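# Lift the mug off its peg, set it upright

## Task

Remove the mug from the peg and set it on the table standing upright, mouth facing up, then release it so no hand is holding it.

## Robot and tools

Robot: two arms, left_arm (on the scene's +y side) and right_arm, each ending in a four-digit hand with sixteen hinge motors (index, middle, ring, thumb). right_arm has a right hand; left_arm has a mirror-image left hand. Fixed cameras: cam_head_left, cam_head_right and cam_high, each 672x504. A camera stand behind the arms is a solid obstacle.

Frames. Scene frame: origin at table-top height, halfway between the two nominal arm bases; +z up, +x out over the table, +y toward left_arm. The calibrated base of left_arm is at (-0.009, +0.374, +0.016) m and right_arm's at (+0.053, -0.350, +0.005) m, both nearly unrotated. Each arm reports its hand pose, velocities and target in its own base frame. Fixed cameras and the table use the scene frame. Reported positions may be off by a few centimetres, more at long reach.

Hand point axes (right hand): +z runs along the straight fingers toward the tips; +x runs across the palm away from the thumb; the palm surface lies at y = -0.062 m and curling fingers move their tips toward +y, so a grasped object sits on the +y side. On the left hand +x points toward the thumb instead. Straight fingertips end about 0.25 m out along +z; the straight thumb sticks out about 0.15 m sideways. A rigid mast near the wrist (x +0.05 to +0.10, z -0.16 to -0.11, up to y +0.06; x sign flipped on the left hand) can strike things.

execute_actions(actions, cameras). actions is a list of actions; each action is a table of 1 to 15 rows, each row one 1/30 s control step. If fewer than 15 rows are given, the last row is held for the remaining steps, so one action lasts 0.5 s. Every row is one flat list of 48 numbers, each in [-1, 1], covering both arms even if only one moves: left arm dx, dy, dz, rx, ry, rz, then 16 left hand motor numbers, then left current_limit and speed; then the same 24 for the right arm. An empty actions list just returns state and images. cameras picks images by name, ["all"] or [] for none; an unknown name voids the call.

Arm numbers dx..rz are offsets, not poses: each row is measured from the Hand target as it stood when the action began (not from the previous row), expressed along that target's own axes. 1.0 equals 0.6 m for dx, dy, dz and 180 degrees for the rotation vector rx, ry, rz. Repeating the same offset in a new action moves further. Commanded orientation is limited to within 40 degrees of the measured one per step. The hand often stops short of its target; the next action (even all zeros) keeps pursuing it, and if it still rests short, send the remaining gap as a new offset. The right arm's elbow sags under load, so command a bit higher than the height you want. Near singular wrist positions a small move may swing the whole arm. To stop pressing on something, command the target back beyond the current hand position.

Hand numbers are absolute goals, not offsets: each of the 16 maps linearly between the hinge's two stops. Order: index_mcp, index_abd, index_pip, index_dip, thumb_cmc, thumb_axl, thumb_mcp, thumb_ipl, middle_mcp, middle_abd, middle_pip, middle_dip, ring_mcp, ring_abd, ring_pip, ring_dip. Open hand: -0.75, 0, -0.58, -0.70, -0.71, -0.68, -0.23, -0.17, -0.75, 0, -0.58, -0.70, -0.75, 0, -0.58, -0.70. Toward +1 the _mcp, _pip, _dip hinges curl a finger toward the palm, _abd swings it away from the thumb, thumb_cmc brings the thumb in front of the palm, thumb_axl rolls it, thumb_mcp and thumb_ipl bend it. A typical pinch/wrap grasp moves from the open hand toward e.g. (+0.30, 0, +0.04, -0.44, +0.61, -0.68, -0.03, -0.11, +0.40, 0, +0.18, -0.36, -0.09, 0, -0.58, -0.78). current_limit maps -1..+1 to 0..550 mA (minimum 11 mA); speed gives (speed+1)/2 of 8.5 rad/s. They start at +0.4 and -0.6 and persist. A 0 is a real goal; to hold a hand still, resend its hand_goal, hand_current_limit and hand_speed. A finger grips only while its goal lies past the object surface.

Results: end_effector_position (m) and end_effector_quat_wxyz per arm, Hand target (what the next offsets count from), joint positions, velocities (may read "within noise"), torques (joints 3 and 4 wrap at ±28 N m), some per-step positions, and per motor hand_goal, hand_measured, hand_current_ma and hand_state (moving, goal, blocked, overload). Motor temperatures and a MOTOR HOT line appear when relevant.

zoom_image(camera, region): enlarges [x0, y0, x1, y1] pixels (at most 504 by 504) of the latest image from cam_head_left, cam_head_right or cam_high. read_manual(section) returns only licence texts. finished_scene(scene=1) ends the scene irreversibly; the mug must then stay upright with no help.

Avoid: dropping the mug or letting it fall far, releasing it while moving, slamming into the table, peg or stand, the two arms touching or one hand closing on the other, and anything leaving the table. A motor above 495 mA for 5 s shuts off for 10 s; motors at 100 °C drop the arm. Holding loads, stretching out, or pushing at unreachable targets heats motors. Time keeps running while you reason, with the last command held, and loose objects may occasionally be nudged.

Each tool is called after "Call:" in YAML: its name, and indented under it one key for each argument.

## Session

Call:
execute_actions:
  actions: []
  cameras: ["all"]

Scene clock: 0.00 s.
left_arm: end_effector_position=(+0.4022, -0.5641, +0.3047) hand_goal=(-0.754, +0.000, -0.576, -0.696, -0.714, -0.678, -0.226, -0.168, -0.754, +0.000, -0.576, -0.696, -0.754, +0.000, -0.576, -0.696) hand_measured=(-0.754, +0.000, -0.576, -0.696, -0.714, -0.678, -0.226, -0.168, -0.754, +0.000, -0.576, -0.696, -0.754, +0.000, -0.576, -0.696) hand_current_ma=(+0, +0, +0, +0, +0, +0, +0, +0, +0, +0, +0, +0, +0, +0, +0, +0) hand_state=(goal, goal, goal, goal, goal, goal, goal, goal, goal, goal, goal, goal, goal, goal, goal, goal) hand_current_limit=0.40 hand_speed=-0.60 end_effector_quat_wxyz=(+0.555, +0.388, +0.719, +0.152) | right_arm: end_effector_position=(+0.4519, -0.2209, +0.2204) hand_goal=(-0.754, +0.000, -0.576, -0.696, -0.714, -0.678, -0.226, -0.168, -0.754, +0.000, -0.576, -0.696, -0.754, +0.000, -0.576, -0.696) hand_measured=(-0.754, +0.000, -0.576, -0.696, -0.714, -0.678, -0.226, -0.168, -0.754, +0.000, -0.576, -0.696, -0.754, +0.000, -0.576, -0.696) hand_current_ma=(+0, +0, +0, +0, +0, +0, +0, +0, +0, +0, +0, +0, +0, +0, +0, +0) hand_state=(goal, goal, goal, goal, goal, goal, goal, goal, goal, goal, goal, goal, goal, goal, goal, goal) hand_current_limit=0.40 hand_speed=-0.60 end_effector_quat_wxyz=(+0.593, +0.709, +0.221, +0.311)
Joint positions: left_arm=[-1.23 1.893 1.618 -0.311 -0.916 -1.294] | right_arm=[-0.186 1.61 0.526 0.959 0.596 0.251]
Joint velocities: within noise
Joint torques (N m): no reading
Motor temperatures (°C): left_arm=[27 26 27 27 25 26] | right_arm=[28 26 26 26 24 28]
Heat: left arm: hottest waist 27 °C; right arm: hottest waist 28 °C.
Hand target: left_arm +0.4033, -0.5671, +0.3277; +0.570, +0.374, +0.718, +0.138 | right_arm +0.4565, -0.2217, +0.2310; +0.598, +0.703, +0.213, +0.321

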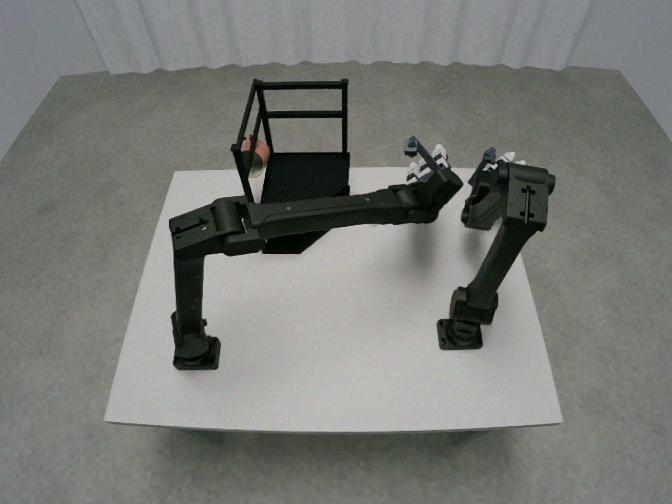

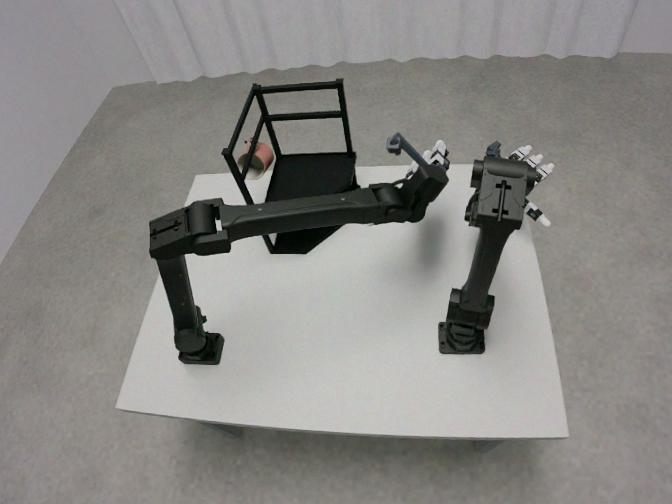

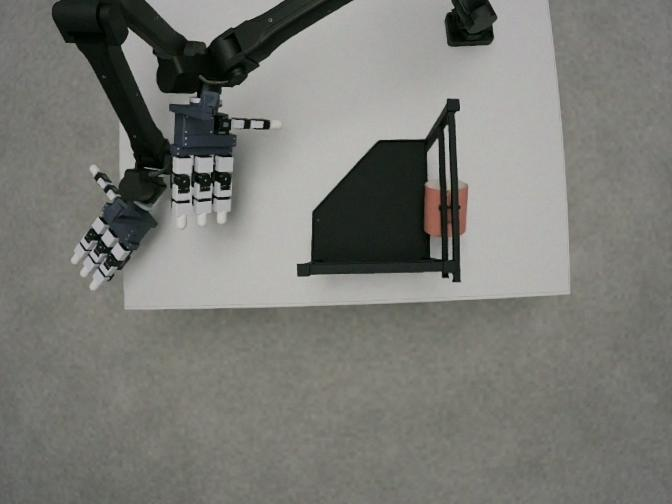

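Call:
zoom_image:
  camera: "cam_high"
  region: [290, 80, 570, 300]

Call:
zoom_image:
  camera: "cam_head_left"
  region: [210, 60, 370, 260]

Call:
zoom_image:
  camera: "cam_head_right"
  region: [210, 60, 370, 260]

Call:
zoom_image:
  camera: "cam_head_left"
  region: [225, 120, 295, 190]

Call:
zoom_image:
  camera: "cam_head_right"
  region: [225, 120, 295, 190]

Call:
zoom_image:
  camera: "cam_high"
  region: [410, 160, 490, 240]

Scaled by 1.800 from the camera's 672x504 image, which has a finer 960x720 frame.

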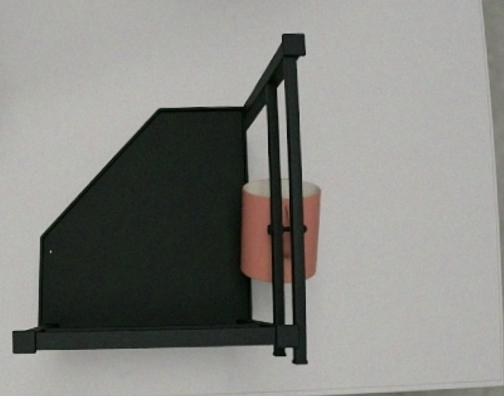

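Scaled by 2.520 from the camera's 672x504 image, which has a finer 960x720 frame.

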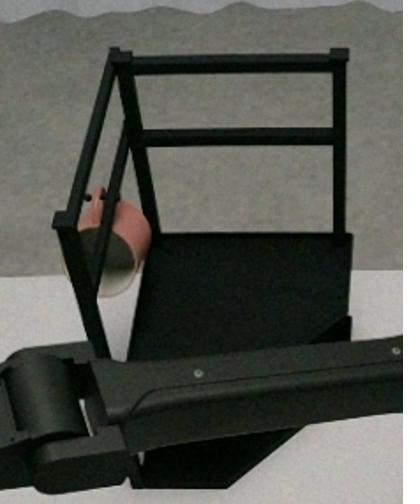

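Scaled by 2.520 from the camera's 672x504 image, which has a finer 960x720 frame.

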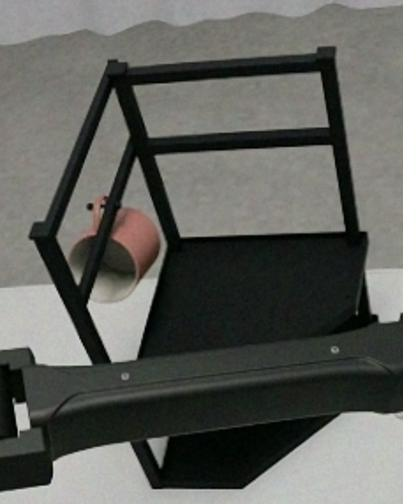

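Scaled by 7.200 from the camera's 672x504 image, which has a finer 960x720 frame.

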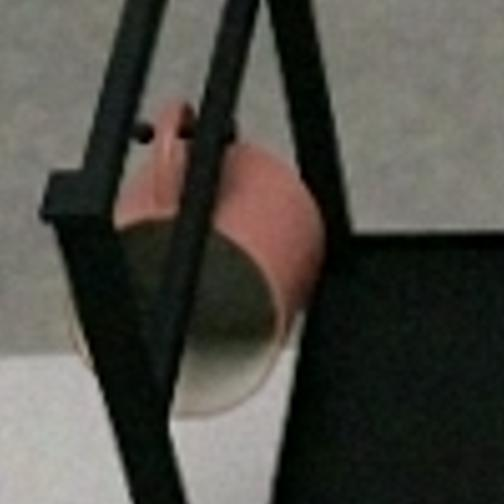

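Scaled by 7.200 from the camera's 672x504 image, which has a finer 960x720 frame.

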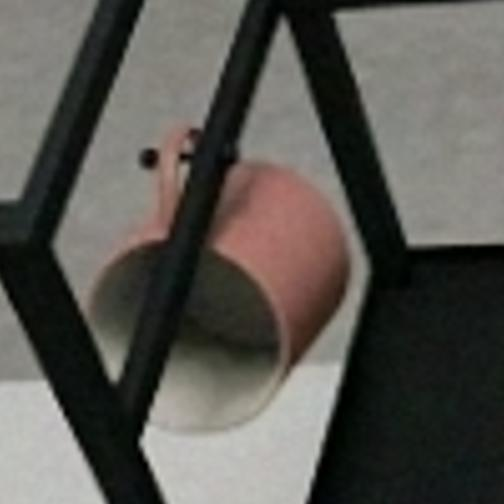

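Scaled by 6.300 from the camera's 672x504 image, which has a finer 960x720 frame.

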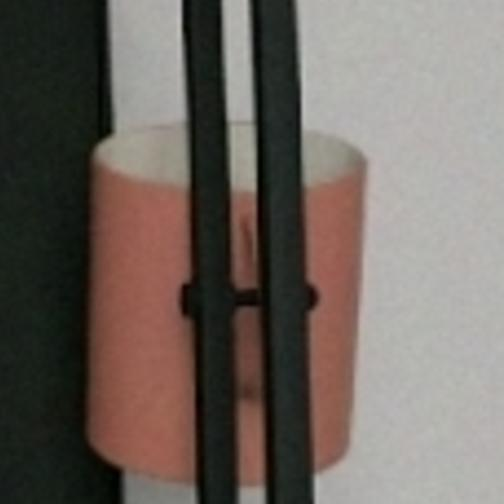

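Call:
zoom_image:
  camera: "cam_high"
  region: [400, 0, 560, 120]

Call:
zoom_image:
  camera: "cam_high"
  region: [140, 80, 300, 240]

Call:
zoom_image:
  camera: "cam_head_left"
  region: [90, 150, 250, 390]

Call:
zoom_image:
  camera: "cam_head_right"
  region: [380, 120, 560, 370]

Scaled by 3.150 from the camera's 672x504 image, which has a finer 960x720 frame.

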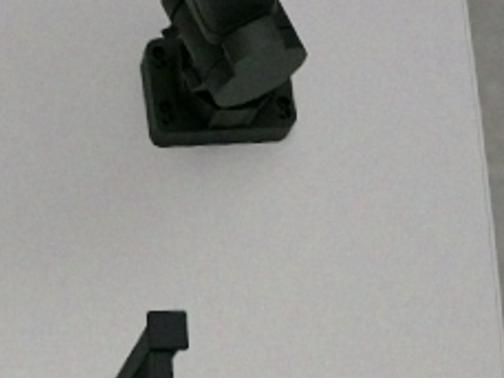

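Scaled by 3.150 from the camera's 672x504 image, which has a finer 960x720 frame.

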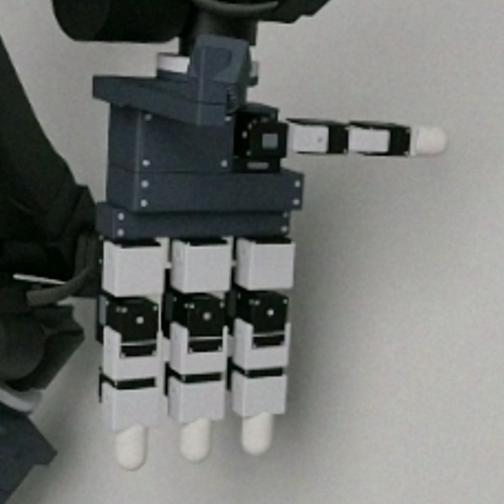

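Scaled by 2.100 from the camera's 672x504 image, which has a finer 960x720 frame.

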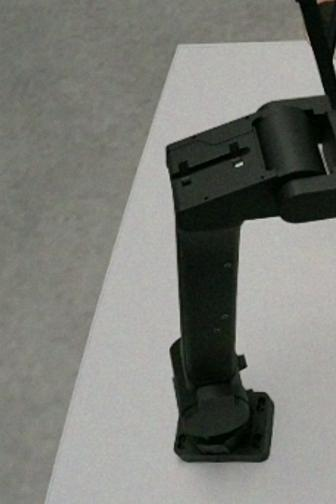

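Scaled by 2.016 from the camera's 672x504 image, which has a finer 960x720 frame.

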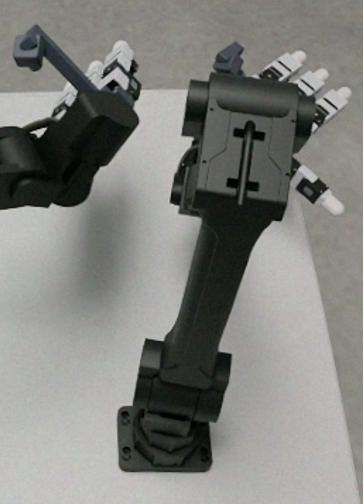

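Call:
zoom_image:
  camera: "cam_high"
  region: [60, 150, 180, 310]

Call:
zoom_image:
  camera: "cam_head_left"
  region: [390, 120, 570, 260]

Call:
zoom_image:
  camera: "cam_head_right"
  region: [370, 110, 570, 260]

Call:
zoom_image:
  camera: "cam_high"
  region: [280, 90, 480, 310]

Call:
zoom_image:
  camera: "cam_head_left"
  region: [230, 140, 390, 270]

Call:
zoom_image:
  camera: "cam_head_right"
  region: [220, 140, 380, 270]

Scaled by 3.150 from the camera's 672x504 image, which has a finer 960x720 frame.

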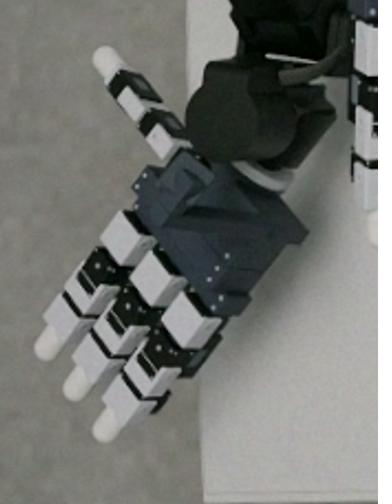

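Scaled by 2.800 from the camera's 672x504 image, which has a finer 960x720 frame.

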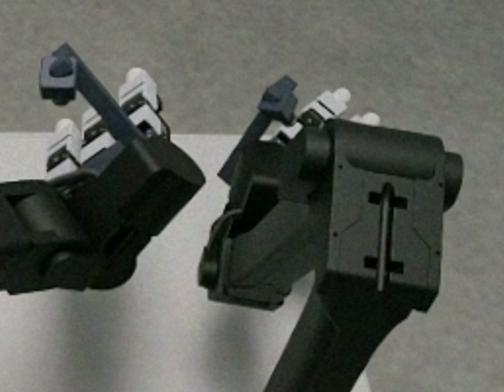

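Scaled by 2.520 from the camera's 672x504 image, which has a finer 960x720 frame.

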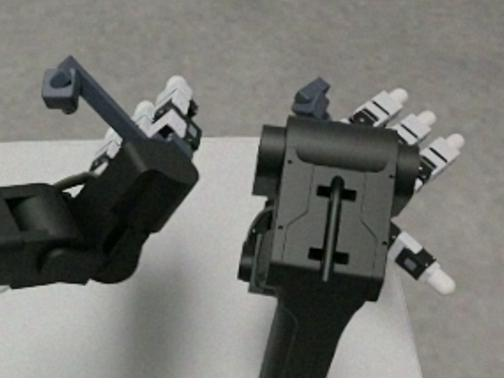

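Scaled by 2.291 from the camera's 672x504 image, which has a finer 960x720 frame.

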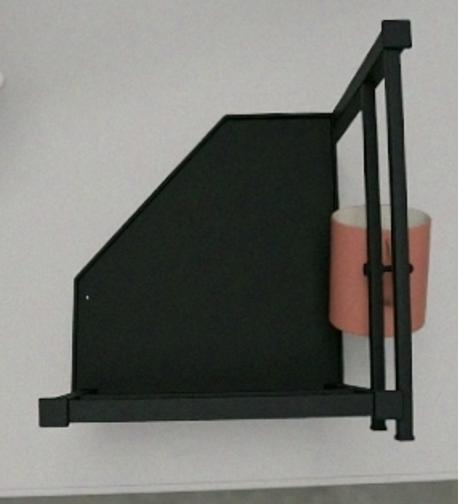

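Scaled by 3.150 from the camera's 672x504 image, which has a finer 960x720 frame.

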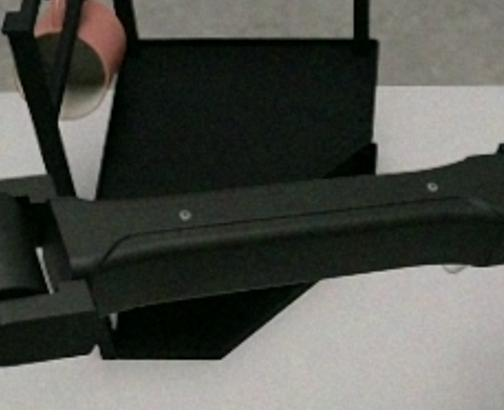

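Scaled by 3.150 from the camera's 672x504 image, which has a finer 960x720 frame.

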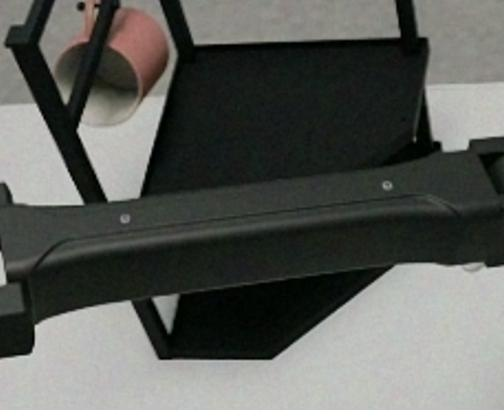

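Call:
execute_actions:
  actions:
    - [[-0.0718,0.0497,-0.122,-0.0567,-0.0577,0.0238,-0.754,0,-0.576,-0.696,-0.714,-0.678,-0.226,-0.168,-0.754,0,-0.576,-0.696,-0.754,0,-0.576,-0.696,0.4,-0.6,0,0,0,0,0,0,-0.754,0,-0.576,-0.696,-0.714,-0.678,-0.226,-0.168,-0.754,0,-0.576,-0.696,-0.754,0,-0.576,-0.696,0.4,-0.6]]

Scene clock: 47.97 s.
left_arm: end_effector_position=(+0.3474, -0.5639, +0.3935) hand_goal=(-0.754, +0.000, -0.576, -0.696, -0.714, -0.678, -0.226, -0.168, -0.754, +0.000, -0.576, -0.696, -0.754, +0.000, -0.576, -0.696) hand_measured=(-0.760, +0.000, -0.576, -0.696, -0.718, -0.678, -0.226, -0.168, -0.760, +0.000, -0.576, -0.696, -0.762, +0.000, -0.576, -0.696) hand_current_ma=(-2, +0, +0, +0, -1, +0, +0, +0, -2, +0, +0, +0, -3, +0, +0, +0) hand_state=(goal, goal, goal, goal, goal, goal, goal, goal, goal, goal, goal, goal, goal, goal, goal, goal) hand_current_limit=0.40 hand_speed=-0.60 end_effector_quat_wxyz=(+0.649, +0.364, +0.641, +0.190) | right_arm: end_effector_position=(+0.4519, -0.2209, +0.2204) hand_goal=(-0.754, +0.000, -0.576, -0.696, -0.714, -0.678, -0.226, -0.168, -0.754, +0.000, -0.576, -0.696, -0.754, +0.000, -0.576, -0.696) hand_measured=(-0.762, +0.000, -0.576, -0.696, -0.720, -0.678, -0.226, -0.168, -0.762, +0.000, -0.576, -0.696, -0.762, +0.000, -0.576, -0.696) hand_current_ma=(-13, +0, -1, +0, -9, +1, +0, +0, -13, +0, -1, +0, -13, +0, -1, +0) hand_state=(goal, goal, goal, goal, goal, goal, goal, goal, goal, goal, goal, goal, goal, goal, goal, goal) hand_current_limit=0.40 hand_speed=-0.60 end_effector_quat_wxyz=(+0.593, +0.709, +0.221, +0.311)
Joint positions: left_arm=[-1.311 1.81 1.529 0.099 -1.073 -0.929] | right_arm=[-0.186 1.61 0.526 0.959 0.596 0.251]
Joint torques (N m): left_arm=[0.03 -19.08 7.98 2.29 0.05 0.21] | right_arm=[0.32 -9.29 6.69 2.33 0.08 -0.01]
Motor temperatures (°C): left_arm=[27 34 39 27 26 26] | right_arm=[28 27 31 26 24 28]
Heat: left arm: hottest elbow 39 °C; right arm: hottest elbow 31 °C.
Hand target: left_arm +0.3501, -0.5599, +0.3998; +0.658, +0.359, +0.634, +0.189 | right_arm +0.4565, -0.2217, +0.2310; +0.598, +0.703, +0.213, +0.321
Off the commanded pose: left_arm 0.008 m, 1 deg | right_arm 0.012 m, 2 deg.
Step readings (end_effector_position of left_arm | right_arm):
0: (+0.4022, -0.5641, +0.3047) | (+0.4519, -0.2209, +0.2204)
1: (+0.4022, -0.5636, +0.3052) | (+0.4519, -0.2209, +0.2204)
2: (+0.4000, -0.5610, +0.3108) | (+0.4519, -0.2209, +0.2204)
4: (+0.3940, -0.5554, +0.3240) | (+0.4519, -0.2209, +0.2204)
8: (+0.3728, -0.5550, +0.3546) | (+0.4519, -0.2209, +0.2204)
15: (+0.3480, -0.5620, +0.3924) | (+0.4519, -0.2209, +0.2204)

Call:
execute_actions:
  actions:
    - [[-0.0622,0.0925,-0.1315,-0.0567,-0.0577,0.0238,-0.754,0,-0.576,-0.696,-0.714,-0.678,-0.226,-0.168,-0.754,0,-0.576,-0.696,-0.754,0,-0.576,-0.696,0.4,-0.6,0,0,0,0,0,0,-0.754,0,-0.576,-0.696,-0.714,-0.678,-0.226,-0.168,-0.754,0,-0.576,-0.696,-0.754,0,-0.576,-0.696,0.4,-0.6]]
    - [[-0.0418,0.152,-0.1108,-0.0567,-0.0577,0.0238,-0.754,0,-0.576,-0.696,-0.714,-0.678,-0.226,-0.168,-0.754,0,-0.576,-0.696,-0.754,0,-0.576,-0.696,0.4,-0.6,0,0,0,0,0,0,-0.754,0,-0.576,-0.696,-0.714,-0.678,-0.226,-0.168,-0.754,0,-0.576,-0.696,-0.754,0,-0.576,-0.696,0.4,-0.6]]
    - [[0.0107,0.1882,-0.0622,-0.0567,-0.0577,0.0238,-0.754,0,-0.576,-0.696,-0.714,-0.678,-0.226,-0.168,-0.754,0,-0.576,-0.696,-0.754,0,-0.576,-0.696,0.4,-0.6,0,0,0,0,0,0,-0.754,0,-0.576,-0.696,-0.714,-0.678,-0.226,-0.168,-0.754,0,-0.576,-0.696,-0.754,0,-0.576,-0.696,0.4,-0.6]]
  cameras: ["all"]

Scene clock: 51.00 s.
left_arm: end_effector_position=(+0.1594, -0.3843, +0.6091) hand_goal=(-0.754, +0.000, -0.576, -0.696, -0.714, -0.678, -0.226, -0.168, -0.754, +0.000, -0.576, -0.696, -0.754, +0.000, -0.576, -0.696) hand_measured=(-0.762, -0.002, -0.576, -0.696, -0.718, -0.678, -0.226, -0.168, -0.760, -0.002, -0.576, -0.696, -0.762, -0.002, -0.576, -0.696) hand_current_ma=(-3, +0, +0, +0, -1, +0, +0, +0, -3, +0, +0, +0, -4, +0, +0, +0) hand_state=(goal, goal, goal, goal, goal, goal, goal, goal, goal, goal, goal, goal, goal, goal, goal, goal) hand_current_limit=0.40 hand_speed=-0.60 end_effector_quat_wxyz=(+0.850, +0.280, +0.324, +0.307) | right_arm: end_effector_position=(+0.4519, -0.2209, +0.2204) hand_goal=(-0.754, +0.000, -0.576, -0.696, -0.714, -0.678, -0.226, -0.168, -0.754, +0.000, -0.576, -0.696, -0.754, +0.000, -0.576, -0.696) hand_measured=(-0.762, +0.000, -0.576, -0.696, -0.720, -0.678, -0.226, -0.168, -0.762, +0.000, -0.576, -0.696, -0.762, +0.000, -0.576, -0.696) hand_current_ma=(-13, +0, -1, +0, -9, +1, +0, +0, -13, +0, -1, +0, -13, +0, -1, +0) hand_state=(goal, goal, goal, goal, goal, goal, goal, goal, goal, goal, goal, goal, goal, goal, goal, goal) hand_current_limit=0.40 hand_speed=-0.60 end_effector_quat_wxyz=(+0.593, +0.709, +0.221, +0.311)
Joint positions: left_arm=[-1.45 1.373 1.029 1.395 -0.753 0.362] | right_arm=[-0.186 1.61 0.526 0.959 0.596 0.251]
Joint torques (N m): left_arm=[0.32 -9.17 6.94 1.16 0.95 0.25] | right_arm=[0.44 -9.41 6.69 2.3 0.08 -0.01]
Heat: left arm: hottest elbow 39 °C; right arm: hottest elbow 31 °C.
Hand target: left_arm +0.1622, -0.3841, +0.6063; +0.848, +0.279, +0.322, +0.315 | right_arm +0.4565, -0.2217, +0.2310; +0.598, +0.703, +0.213, +0.321
Off the commanded pose: left_arm 0.004 m, 1 deg | right_arm 0.012 m, 2 deg.
Step readings (end_effector_position of left_arm | right_arm):
0: (+0.3474, -0.5639, +0.3935) | (+0.4519, -0.2209, +0.2204)
1: (+0.3473, -0.5636, +0.3937) | (+0.4519, -0.2209, +0.2204)
2: (+0.3449, -0.5607, +0.3957) | (+0.4519, -0.2209, +0.2204)
4: (+0.3369, -0.5501, +0.4001) | (+0.4519, -0.2209, +0.2204)
8: (+0.3101, -0.5385, +0.4220) | (+0.4519, -0.2209, +0.2204)
15: (+0.2805, -0.5317, +0.4649) | (+0.4519, -0.2209, +0.2204)
16: (+0.2796, -0.5309, +0.4671) | (+0.4519, -0.2209, +0.2204)
17: (+0.2771, -0.5283, +0.4686) | (+0.4519, -0.2209, +0.2204)
19: (+0.2695, -0.5174, +0.4706) | (+0.4519, -0.2209, +0.2204)
23: (+0.2419, -0.4931, +0.4958) | (+0.4519, -0.2209, +0.2204)
30: (+0.2119, -0.4668, +0.5462) | (+0.4519, -0.2209, +0.2204)
31: (+0.2099, -0.4658, +0.5480) | (+0.4519, -0.2209, +0.2204)
32: (+0.2060, -0.4646, +0.5504) | (+0.4519, -0.2209, +0.2204)
34: (+0.1971, -0.4557, +0.5518) | (+0.4519, -0.2209, +0.2204)
38: (+0.1767, -0.4205, +0.5723) | (+0.4519, -0.2209, +0.2204)
45: (+0.1600, -0.3825, +0.6110) | (+0.4519, -0.2209, +0.2204)

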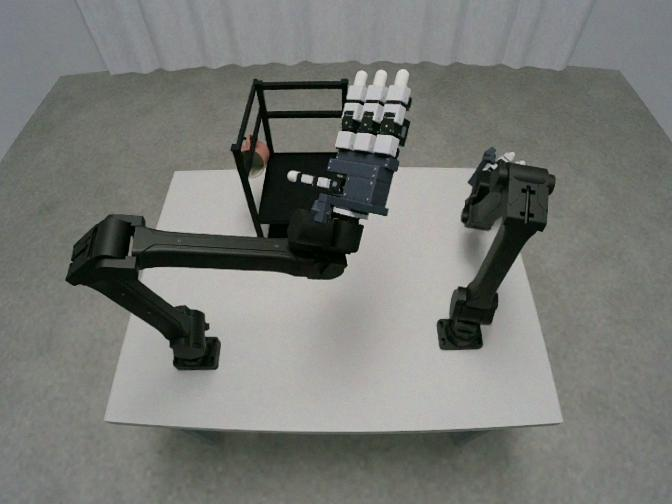

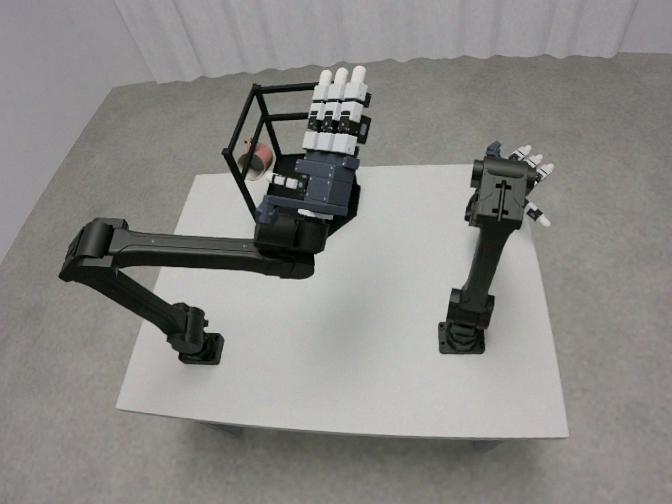

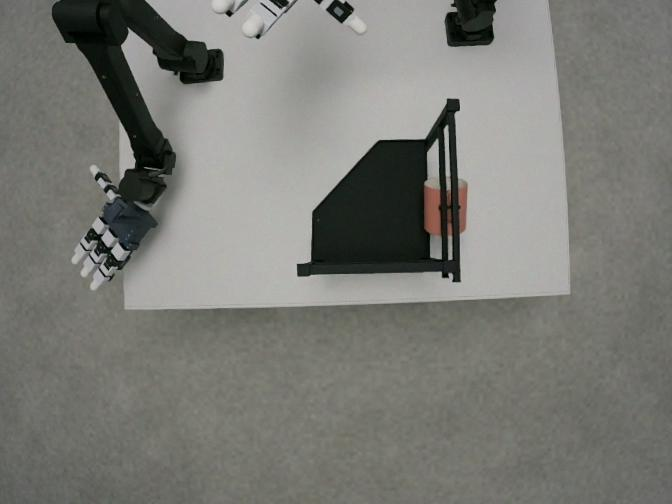

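Call:
zoom_image:
  camera: "cam_high"
  region: [150, 20, 250, 100]

Call:
zoom_image:
  camera: "cam_high"
  region: [200, 0, 380, 60]

Call:
zoom_image:
  camera: "cam_head_left"
  region: [220, 60, 420, 290]

Call:
zoom_image:
  camera: "cam_head_right"
  region: [210, 50, 410, 280]

Scaled by 5.040 from the camera's 672x504 image, which has a finer 960x720 frame.

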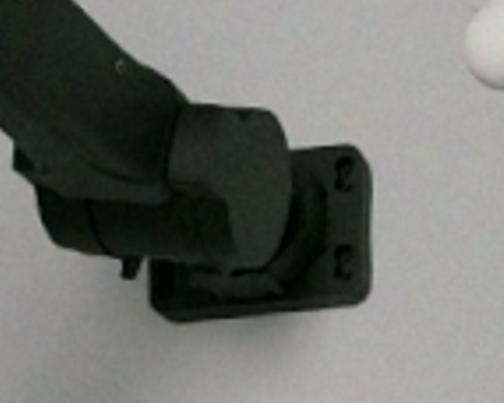

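Scaled by 2.800 from the camera's 672x504 image, which has a finer 960x720 frame.

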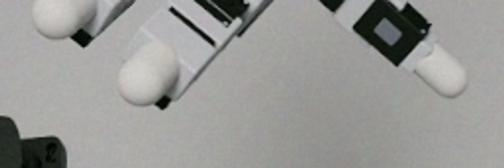

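Scaled by 2.191 from the camera's 672x504 image, which has a finer 960x720 frame.

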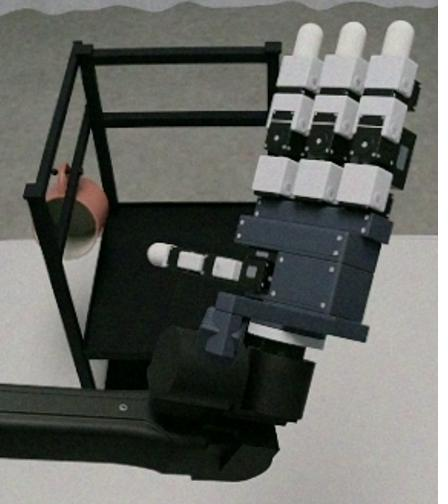

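Scaled by 2.191 from the camera's 672x504 image, which has a finer 960x720 frame.

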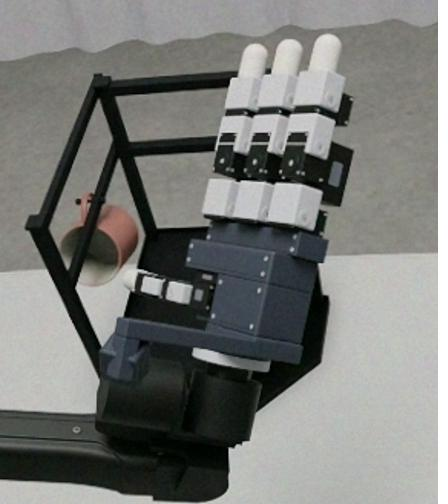

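Call:
execute_actions:
  actions:
    - [[0.1278,0.1812,-0.056,-0.0568,-0.0576,0.0238,-0.754,0,-0.576,-0.696,0.1,-0.678,-0.226,-0.168,-0.754,0,-0.576,-0.696,-0.754,0,-0.576,-0.696,0.4,-0.6,0,0,0,0,0,0,-0.754,0,-0.576,-0.696,-0.714,-0.678,-0.226,-0.168,-0.754,0,-0.576,-0.696,-0.754,0,-0.576,-0.696,0.4,-0.6]]
    - [[0.1632,0.1533,-0.0658,-0.0568,-0.0576,0.0238,-0.754,0,-0.576,-0.696,0.56,-0.678,-0.226,-0.168,-0.754,0,-0.576,-0.696,-0.754,0,-0.576,-0.696,0.4,-0.6,0,0,0,0,0,0,-0.754,0,-0.576,-0.696,-0.714,-0.678,-0.226,-0.168,-0.754,0,-0.576,-0.696,-0.754,0,-0.576,-0.696,0.4,-0.6]]
    - [[0.0875,0.0228,-0.0107,0,0.0411,0.0881,-0.754,0,-0.576,-0.696,0.56,-0.678,-0.226,-0.168,-0.754,0,-0.576,-0.696,-0.754,0,-0.576,-0.696,0.4,-0.6,0,0,0,0,0,0,-0.754,0,-0.576,-0.696,-0.714,-0.678,-0.226,-0.168,-0.754,0,-0.576,-0.696,-0.754,0,-0.576,-0.696,0.4,-0.6]]
  cameras: ["all"]

Scene clock: 60.20 s.
left_arm: end_effector_position=(+0.1664, -0.0635, +0.6315) hand_goal=(-0.754, +0.000, -0.576, -0.696, +0.560, -0.678, -0.226, -0.168, -0.754, +0.000, -0.576, -0.696, -0.754, +0.000, -0.576, -0.696) hand_measured=(-0.758, +0.000, -0.576, -0.696, +0.558, -0.678, -0.228, -0.168, -0.758, +0.000, -0.576, -0.696, -0.760, +0.000, -0.576, -0.696) hand_current_ma=(-2, +0, +0, +0, +0, +0, -1, +0, -1, +0, +0, +0, -2, +0, +0, +0) hand_state=(goal, goal, goal, goal, goal, goal, goal, goal, goal, goal, goal, goal, goal, goal, goal, goal) hand_current_limit=0.40 hand_speed=-0.60 end_effector_quat_wxyz=(+0.834, +0.186, +0.113, +0.507) | right_arm: end_effector_position=(+0.4519, -0.2209, +0.2204) hand_goal=(-0.754, +0.000, -0.576, -0.696, -0.714, -0.678, -0.226, -0.168, -0.754, +0.000, -0.576, -0.696, -0.754, +0.000, -0.576, -0.696) hand_measured=(-0.762, +0.000, -0.576, -0.696, -0.720, -0.678, -0.226, -0.168, -0.762, +0.000, -0.576, -0.696, -0.762, +0.000, -0.576, -0.696) hand_current_ma=(-13, +0, -1, +0, -9, +1, +0, +0, -13, +0, -1, +0, -13, +0, -1, +0) hand_state=(goal, goal, goal, goal, goal, goal, goal, goal, goal, goal, goal, goal, goal, goal, goal, goal) hand_current_limit=0.40 hand_speed=-0.60 end_effector_quat_wxyz=(+0.593, +0.709, +0.221, +0.311)
Joint positions: left_arm=[-0.489 0.678 0.548 1.263 -0.003 0.009] | right_arm=[-0.186 1.61 0.526 0.959 0.596 0.251]
Joint torques (N m): left_arm=[1.08 0.56 7.87 1.09 0.23 -0.07] | right_arm=[0.26 -9.11 6.75 2.32 0.07 -0.01]
Heat: left arm: hottest elbow 39 °C; right arm: hottest elbow 32 °C.
Hand target: left_arm +0.1690, -0.0623, +0.6318; +0.834, +0.185, +0.112, +0.507 | right_arm +0.4565, -0.2217, +0.2310; +0.598, +0.703, +0.213, +0.321
Off the commanded pose: left_arm 0.003 m, 0 deg | right_arm 0.012 m, 2 deg.
Step readings (end_effector_position of left_arm | right_arm):
0: (+0.1594, -0.3843, +0.6092) | (+0.4519, -0.2209, +0.2204)
1: (+0.1587, -0.3846, +0.6089) | (+0.4519, -0.2209, +0.2204)
2: (+0.1556, -0.3835, +0.6097) | (+0.4519, -0.2209, +0.2204)
4: (+0.1482, -0.3689, +0.6057) | (+0.4519, -0.2209, +0.2204)
8: (+0.1452, -0.3069, +0.6135) | (+0.4519, -0.2209, +0.2204)
15: (+0.1362, -0.2379, +0.6418) | (+0.4519, -0.2209, +0.2204)
16: (+0.1357, -0.2374, +0.6415) | (+0.4519, -0.2209, +0.2204)
17: (+0.1337, -0.2378, +0.6400) | (+0.4519, -0.2209, +0.2204)
19: (+0.1317, -0.2257, +0.6310) | (+0.4519, -0.2209, +0.2204)
23: (+0.1282, -0.1613, +0.6282) | (+0.4519, -0.2209, +0.2204)
30: (+0.1195, -0.1056, +0.6422) | (+0.4519, -0.2209, +0.2204)
31: (+0.1233, -0.1054, +0.6408) | (+0.4519, -0.2209, +0.2204)
32: (+0.1278, -0.1045, +0.6390) | (+0.4519, -0.2209, +0.2204)
34: (+0.1412, -0.0954, +0.6348) | (+0.4519, -0.2209, +0.2204)
38: (+0.1587, -0.0728, +0.6319) | (+0.4519, -0.2209, +0.2204)
45: (+0.1641, -0.0644, +0.6320) | (+0.4519, -0.2209, +0.2204)

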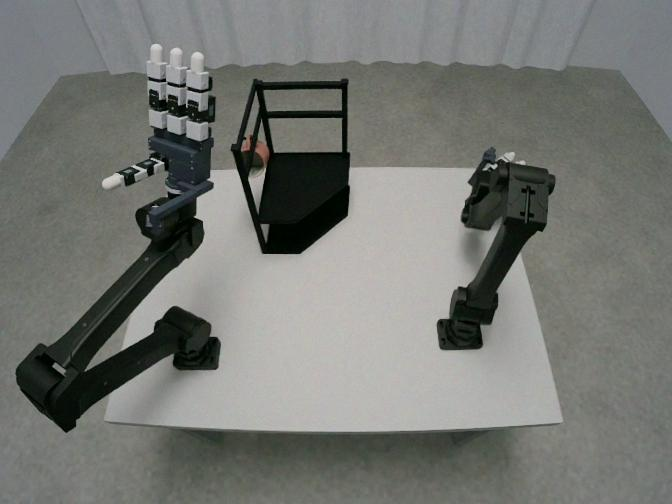

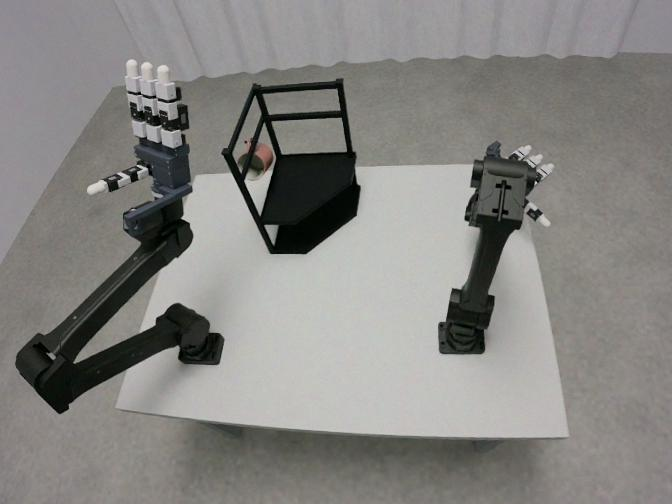

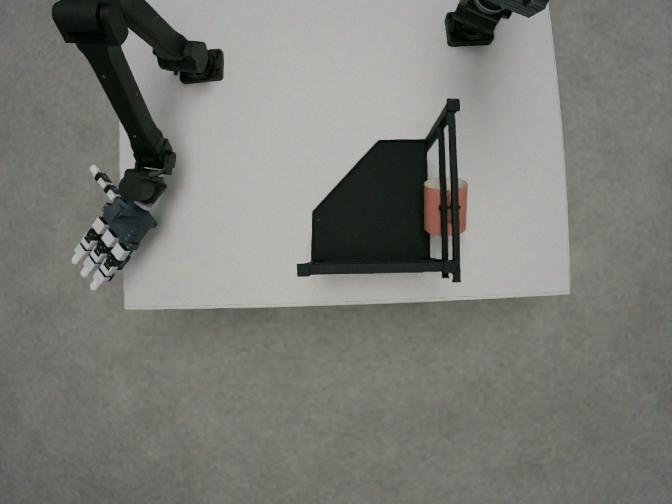

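Call:
zoom_image:
  camera: "cam_head_left"
  region: [220, 70, 370, 265]

Call:
zoom_image:
  camera: "cam_head_right"
  region: [215, 70, 365, 265]

Call:
zoom_image:
  camera: "cam_head_right"
  region: [220, 130, 290, 190]

Call:
zoom_image:
  camera: "cam_head_left"
  region: [225, 125, 285, 185]

Scaled by 2.585 from the camera's 672x504 image, which has a finer 960x720 frame.

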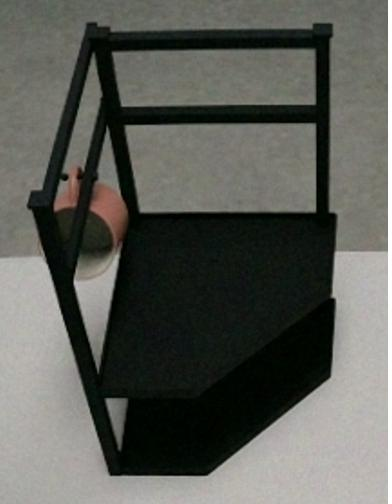

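Scaled by 2.585 from the camera's 672x504 image, which has a finer 960x720 frame.

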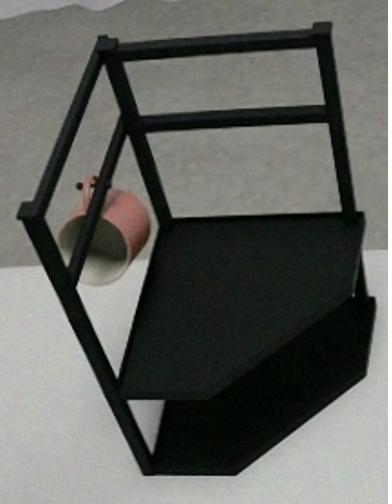

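Scaled by 7.200 from the camera's 672x504 image, which has a finer 960x720 frame.

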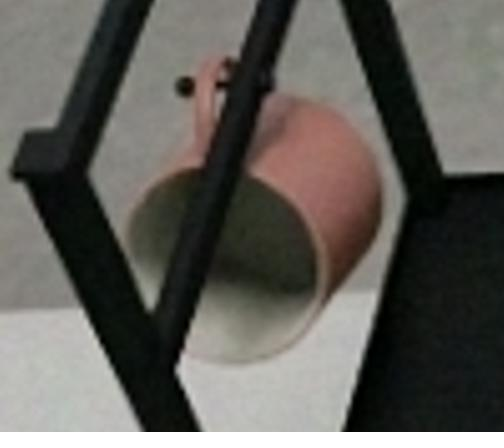

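Scaled by 8.400 from the camera's 672x504 image, which has a finer 960x720 frame.

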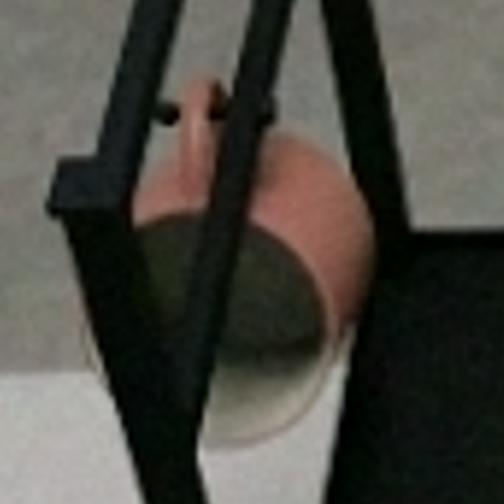

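Call:
execute_actions:
  actions:
    - [[0.091,0.0243,-0.0113,0,0.0428,0.0919,-0.754,0,-0.576,-0.696,0.56,-0.678,-0.226,-0.168,-0.754,0,-0.576,-0.696,-0.754,0,-0.576,-0.696,0.4,-0.6,0,0,0,0,0,0,-0.754,0,-0.576,-0.696,-0.714,-0.678,-0.226,-0.168,-0.754,0,-0.576,-0.696,-0.754,0,-0.576,-0.696,0.4,-0.6]]
    - [[0.091,0.0243,-0.0113,0,0.0428,0.0919,-0.754,0,-0.576,-0.696,0.56,-0.678,-0.226,-0.168,-0.754,0,-0.576,-0.696,-0.754,0,-0.576,-0.696,0.4,-0.6,0,0,0,0,0,0,-0.754,0,-0.576,-0.696,-0.714,-0.678,-0.226,-0.168,-0.754,0,-0.576,-0.696,-0.754,0,-0.576,-0.696,0.4,-0.6]]
    - [[0.091,0.0243,-0.0113,0,0.0428,0.0919,-0.754,0,-0.576,-0.696,0.56,-0.678,-0.226,-0.168,-0.754,0,-0.576,-0.696,-0.754,0,-0.576,-0.696,0.4,-0.6,0,0,0,0,0,0,-0.754,0,-0.576,-0.696,-0.714,-0.678,-0.226,-0.168,-0.754,0,-0.576,-0.696,-0.754,0,-0.576,-0.696,0.4,-0.6]]
    - [[0.091,0.0243,-0.0113,0,0.0428,0.0919,-0.754,0,-0.576,-0.696,0.56,-0.678,-0.226,-0.168,-0.754,0,-0.576,-0.696,-0.754,0,-0.576,-0.696,0.4,-0.6,0,0,0,0,0,0,-0.754,0,-0.576,-0.696,-0.714,-0.678,-0.226,-0.168,-0.754,0,-0.576,-0.696,-0.754,0,-0.576,-0.696,0.4,-0.6]]
    - [[-0.049,-0.143,0.0314,0.0782,-0.0432,0.0318,-0.5,0,-0.5,-0.696,0.56,-0.678,-0.226,-0.168,-0.5,0,-0.5,-0.696,-0.5,0,-0.5,-0.696,0.4,-0.6,0,0,0,0,0,0,-0.754,0,-0.576,-0.696,-0.714,-0.678,-0.226,-0.168,-0.754,0,-0.576,-0.696,-0.754,0,-0.576,-0.696,0.4,-0.6]]
    - [[-0.0554,-0.125,0.0716,0.0782,-0.0432,0.0318,-0.27,0,-0.43,-0.696,0.56,-0.678,-0.4,-0.168,-0.27,0,-0.43,-0.696,-0.27,0,-0.43,-0.696,0.4,-0.6,0,0,0,0,0,0,-0.754,0,-0.576,-0.696,-0.714,-0.678,-0.226,-0.168,-0.754,0,-0.576,-0.696,-0.754,0,-0.576,-0.696,0.4,-0.6]]
  cameras: ["all"]

Scene clock: 103.40 s.
left_arm: end_effector_position=(+0.2729, +0.2328, +0.5521) hand_goal=(-0.270, +0.000, -0.430, -0.696, +0.560, -0.678, -0.400, -0.168, -0.270, +0.000, -0.430, -0.696, -0.270, +0.000, -0.430, -0.696) hand_measured=(-0.280, +0.002, -0.434, -0.696, +0.560, -0.678, -0.400, -0.168, -0.280, +0.002, -0.434, -0.696, -0.282, +0.002, -0.434, -0.696) hand_current_ma=(-5, +0, -1, +0, +0, +0, +0, +0, -5, +0, -1, +0, -7, +0, -1, +0) hand_state=(goal, goal, goal, goal, goal, goal, goal, goal, goal, goal, goal, goal, goal, goal, goal, goal) hand_current_limit=0.40 hand_speed=-0.60 end_effector_quat_wxyz=(+0.270, +0.319, +0.384, +0.823) | right_arm: end_effector_position=(+0.4519, -0.2209, +0.2204) hand_goal=(-0.754, +0.000, -0.576, -0.696, -0.714, -0.678, -0.226, -0.168, -0.754, +0.000, -0.576, -0.696, -0.754, +0.000, -0.576, -0.696) hand_measured=(-0.762, +0.000, -0.576, -0.696, -0.720, -0.678, -0.226, -0.168, -0.762, +0.000, -0.576, -0.696, -0.762, +0.000, -0.576, -0.696) hand_current_ma=(-13, +0, -1, +0, -9, +1, +0, +0, -13, +0, -1, +0, -13, +0, -1, +0) hand_state=(goal, goal, goal, goal, goal, goal, goal, goal, goal, goal, goal, goal, goal, goal, goal, goal) hand_current_limit=0.40 hand_speed=-0.60 end_effector_quat_wxyz=(+0.593, +0.709, +0.221, +0.311)
Joint positions: left_arm=[0.808 0.861 0.568 0.83 0.214 0.251] | right_arm=[-0.186 1.61 0.526 0.959 0.596 0.251]
Joint torques (N m): left_arm=[-0.79 -4.25 13.22 1.42 -0.19 0.1] | right_arm=[0.44 -9.41 6.72 2.33 0.08 -0.02]
Motor temperatures (°C): left_arm=[27 29 42 27 26 26] | right_arm=[28 28 34 26 24 28]
Heat: left arm: hottest elbow 42 °C; right arm: hottest elbow 34 °C.
Hand target: left_arm +0.2710, +0.2238, +0.5936; +0.271, +0.308, +0.353, +0.841 | right_arm +0.4565, -0.2217, +0.2310; +0.598, +0.703, +0.213, +0.321
Off the commanded pose: left_arm 0.042 m, 4 deg | right_arm 0.012 m, 2 deg.
Step readings (end_effector_position of left_arm | right_arm):
0: (+0.1664, -0.0635, +0.6315) | (+0.4519, -0.2209, +0.2204)
1: (+0.1666, -0.0631, +0.6315) | (+0.4519, -0.2209, +0.2204)
2: (+0.1675, -0.0607, +0.6315) | (+0.4519, -0.2209, +0.2204)
4: (+0.1713, -0.0467, +0.6314) | (+0.4519, -0.2209, +0.2204)
8: (+0.1765, -0.0172, +0.6312) | (+0.4519, -0.2209, +0.2204)
15: (+0.1769, -0.0092, +0.6318) | (+0.4519, -0.2209, +0.2204)
16: (+0.1772, -0.0087, +0.6317) | (+0.4519, -0.2209, +0.2204)
17: (+0.1773, -0.0059, +0.6317) | (+0.4519, -0.2209, +0.2204)
19: (+0.1768, +0.0088, +0.6315) | (+0.4519, -0.2209, +0.2204)
23: (+0.1729, +0.0384, +0.6313) | (+0.4519, -0.2209, +0.2204)
30: (+0.1710, +0.0464, +0.6318) | (+0.4519, -0.2209, +0.2204)
31: (+0.1709, +0.0470, +0.6318) | (+0.4519, -0.2209, +0.2204)
32: (+0.1701, +0.0497, +0.6318) | (+0.4519, -0.2209, +0.2204)
34: (+0.1653, +0.0634, +0.6315) | (+0.4519, -0.2209, +0.2204)
38: (+0.1522, +0.0905, +0.6313) | (+0.4519, -0.2209, +0.2204)
45: (+0.1478, +0.0974, +0.6318) | (+0.4519, -0.2209, +0.2204)
46: (+0.1475, +0.0979, +0.6318) | (+0.4519, -0.2209, +0.2204)
47: (+0.1459, +0.1002, +0.6318) | (+0.4519, -0.2209, +0.2204)
49: (+0.1372, +0.1119, +0.6315) | (+0.4519, -0.2209, +0.2204)
53: (+0.1163, +0.1335, +0.6313) | (+0.4519, -0.2209, +0.2204)
60: (+0.1099, +0.1387, +0.6318) | (+0.4519, -0.2209, +0.2204)
61: (+0.1104, +0.1387, +0.6318) | (+0.4519, -0.2209, +0.2204)
62: (+0.1163, +0.1394, +0.6314) | (+0.4519, -0.2209, +0.2204)
64: (+0.1316, +0.1441, +0.6288) | (+0.4519, -0.2209, +0.2204)
68: (+0.1682, +0.1707, +0.6141) | (+0.4519, -0.2209, +0.2204)
75: (+0.1901, +0.1884, +0.6020) | (+0.4519, -0.2209, +0.2204)
76: (+0.1912, +0.1881, +0.6018) | (+0.4519, -0.2209, +0.2204)
77: (+0.1970, +0.1888, +0.5997) | (+0.4519, -0.2209, +0.2204)
79: (+0.2147, +0.1933, +0.5913) | (+0.4519, -0.2209, +0.2204)
83: (+0.2519, +0.2185, +0.5627) | (+0.4519, -0.2209, +0.2204)
90: (+0.2725, +0.2349, +0.5447) | (+0.4519, -0.2209, +0.2204)

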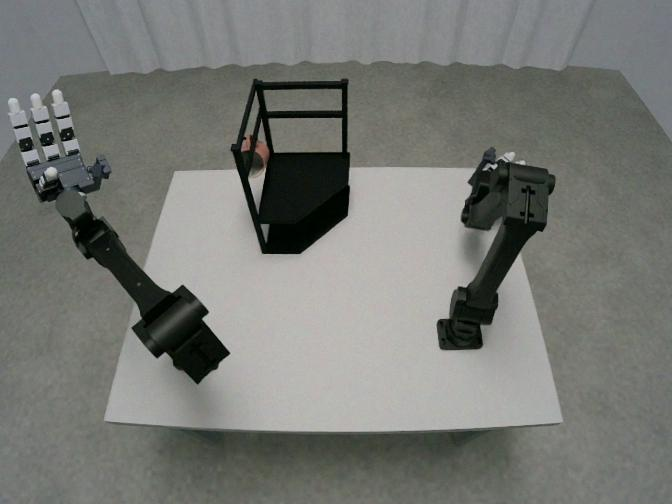

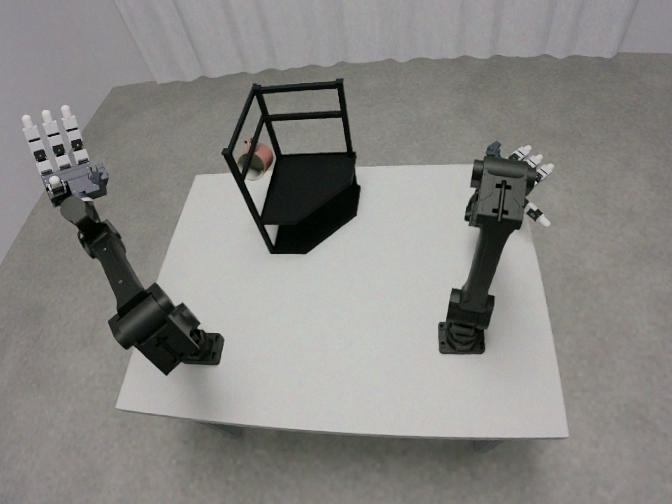

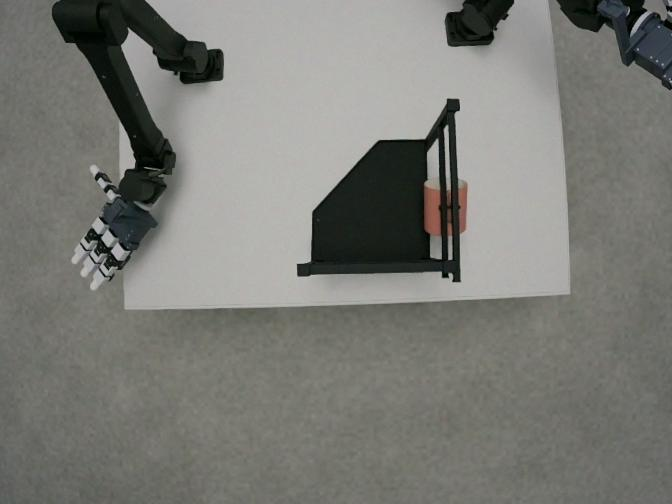

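Call:
execute_actions:
  actions:
    - [[-0.104,-0.0822,0.0063,0.0407,-0.0783,0.003,-0.27,0,-0.43,-0.696,0.56,-0.678,-0.4,-0.168,-0.27,0,-0.43,-0.696,-0.27,0,-0.43,-0.696,0.4,-0.6,0,0,0,0,0,0,-0.754,0,-0.576,-0.696,-0.714,-0.678,-0.226,-0.168,-0.754,0,-0.576,-0.696,-0.754,0,-0.576,-0.696,0.4,-0.6]]
    - [[-0.0987,-0.078,0.0418,0.0407,-0.0783,0.003,-0.27,0,-0.43,-0.696,0.56,-0.678,-0.4,-0.168,-0.27,0,-0.43,-0.696,-0.27,0,-0.43,-0.696,0.4,-0.6,0,0,0,0,0,0,-0.754,0,-0.576,-0.696,-0.714,-0.678,-0.226,-0.168,-0.754,0,-0.576,-0.696,-0.754,0,-0.576,-0.696,0.4,-0.6]]
    - [[-0.0852,-0.0697,0.0742,0.0407,-0.0783,0.003,-0.27,0,-0.43,-0.696,0.56,-0.678,-0.4,-0.168,-0.27,0,-0.43,-0.696,-0.27,0,-0.43,-0.696,0.4,-0.6,0,0,0,0,0,0,-0.754,0,-0.576,-0.696,-0.714,-0.678,-0.226,-0.168,-0.754,0,-0.576,-0.696,-0.754,0,-0.576,-0.696,0.4,-0.6]]
    - [[-0.064,-0.0577,0.101,0.0407,-0.0783,0.003,-0.27,0,-0.43,-0.696,0.56,-0.678,-0.4,-0.168,-0.27,0,-0.43,-0.696,-0.27,0,-0.43,-0.696,0.4,-0.6,0,0,0,0,0,0,-0.754,0,-0.576,-0.696,-0.714,-0.678,-0.226,-0.168,-0.754,0,-0.576,-0.696,-0.754,0,-0.576,-0.696,0.4,-0.6]]
  cameras: ["all"]

Scene clock: 107.73 s.
left_arm: end_effector_position=(+0.4820, +0.1783, +0.3322) hand_goal=(-0.270, +0.000, -0.430, -0.696, +0.560, -0.678, -0.400, -0.168, -0.270, +0.000, -0.430, -0.696, -0.270, +0.000, -0.430, -0.696) hand_measured=(-0.278, +0.002, -0.434, -0.696, +0.562, -0.678, -0.402, -0.168, -0.278, +0.002, -0.434, -0.696, -0.280, +0.000, -0.434, -0.696) hand_current_ma=(-4, +0, -1, +0, +0, +0, +0, +0, -4, +0, -1, +0, -6, +0, -1, +0) hand_state=(goal, goal, goal, goal, goal, goal, goal, goal, goal, goal, goal, goal, goal, goal, goal, goal) hand_current_limit=0.40 hand_speed=-0.60 end_effector_quat_wxyz=(+0.310, +0.730, +0.396, +0.463) | right_arm: end_effector_position=(+0.4519, -0.2209, +0.2204) hand_goal=(-0.754, +0.000, -0.576, -0.696, -0.714, -0.678, -0.226, -0.168, -0.754, +0.000, -0.576, -0.696, -0.754, +0.000, -0.576, -0.696) hand_measured=(-0.762, +0.000, -0.576, -0.696, -0.720, -0.678, -0.226, -0.168, -0.762, +0.000, -0.576, -0.696, -0.762, +0.000, -0.576, -0.696) hand_current_ma=(-13, +0, -1, +0, -9, +1, +0, +0, -13, +0, -1, +0, -13, +0, -1, +0) hand_state=(goal, goal, goal, goal, goal, goal, goal, goal, goal, goal, goal, goal, goal, goal, goal, goal) hand_current_limit=0.40 hand_speed=-0.60 end_effector_quat_wxyz=(+0.593, +0.709, +0.221, +0.311)
Joint positions: left_arm=[0.638 1.2 0.786 -0.087 0.666 0.811] | right_arm=[-0.186 1.61 0.526 0.959 0.596 0.251]
Joint torques (N m): left_arm=[-0.32 -8.76 12.75 1.68 0.49 0.13] | right_arm=[0.26 -9.23 6.72 2.32 0.07 -0.02]
Heat: left arm: hottest elbow 43 °C; right arm: hottest elbow 34 °C.
Hand target: left_arm +0.4944, +0.1816, +0.3707; +0.305, +0.727, +0.372, +0.490 | right_arm +0.4565, -0.2217, +0.2310; +0.598, +0.703, +0.213, +0.321
Off the commanded pose: left_arm 0.041 m, 4 deg | right_arm 0.012 m, 2 deg.
Step readings (end_effector_position of left_arm | right_arm):
0: (+0.2729, +0.2327, +0.5521) | (+0.4519, -0.2209, +0.2204)
1: (+0.2739, +0.2320, +0.5517) | (+0.4519, -0.2209, +0.2204)
2: (+0.2778, +0.2298, +0.5496) | (+0.4519, -0.2209, +0.2204)
4: (+0.2912, +0.2219, +0.5416) | (+0.4519, -0.2209, +0.2204)
8: (+0.3121, +0.2146, +0.5260) | (+0.4519, -0.2209, +0.2204)
15: (+0.3224, +0.2177, +0.5141) | (+0.4519, -0.2209, +0.2204)
16: (+0.3236, +0.2167, +0.5131) | (+0.4519, -0.2209, +0.2204)
17: (+0.3271, +0.2137, +0.5098) | (+0.4519, -0.2209, +0.2204)
19: (+0.3389, +0.2065, +0.4970) | (+0.4519, -0.2209, +0.2204)
23: (+0.3641, +0.2036, +0.4653) | (+0.4519, -0.2209, +0.2204)
30: (+0.3769, +0.2073, +0.4433) | (+0.4519, -0.2209, +0.2204)
31: (+0.3776, +0.2063, +0.4423) | (+0.4519, -0.2209, +0.2204)
32: (+0.3803, +0.2033, +0.4396) | (+0.4519, -0.2209, +0.2204)
34: (+0.3906, +0.1974, +0.4299) | (+0.4519, -0.2209, +0.2204)
38: (+0.4157, +0.1923, +0.4015) | (+0.4519, -0.2209, +0.2204)
45: (+0.4279, +0.1925, +0.3803) | (+0.4519, -0.2209, +0.2204)
46: (+0.4287, +0.1921, +0.3811) | (+0.4519, -0.2209, +0.2204)
47: (+0.4310, +0.1898, +0.3803) | (+0.4519, -0.2209, +0.2204)
49: (+0.4416, +0.1865, +0.3757) | (+0.4519, -0.2209, +0.2204)
53: (+0.4688, +0.1825, +0.3520) | (+0.4519, -0.2209, +0.2204)
60: (+0.4799, +0.1789, +0.3255) | (+0.4519, -0.2209, +0.2204)

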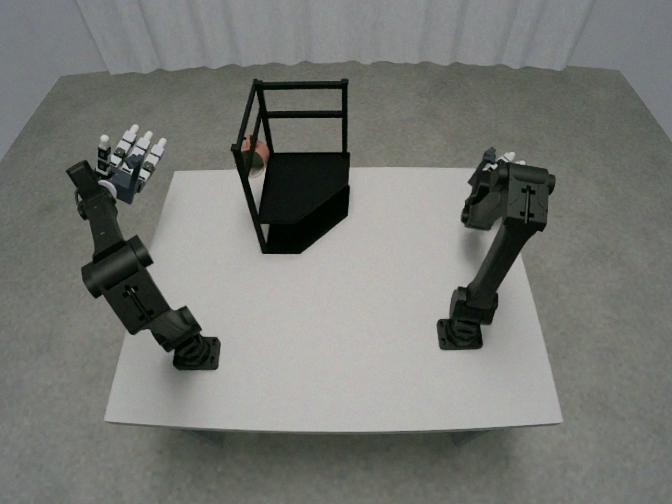

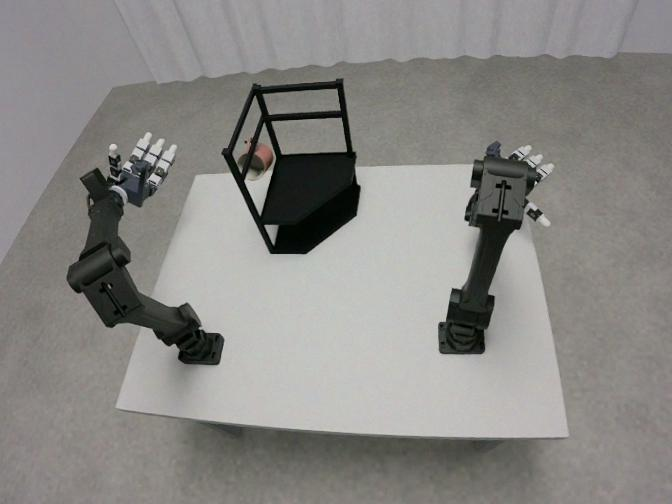

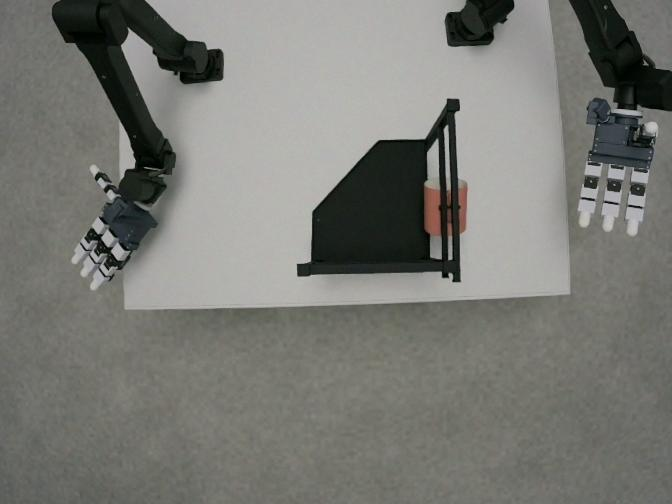

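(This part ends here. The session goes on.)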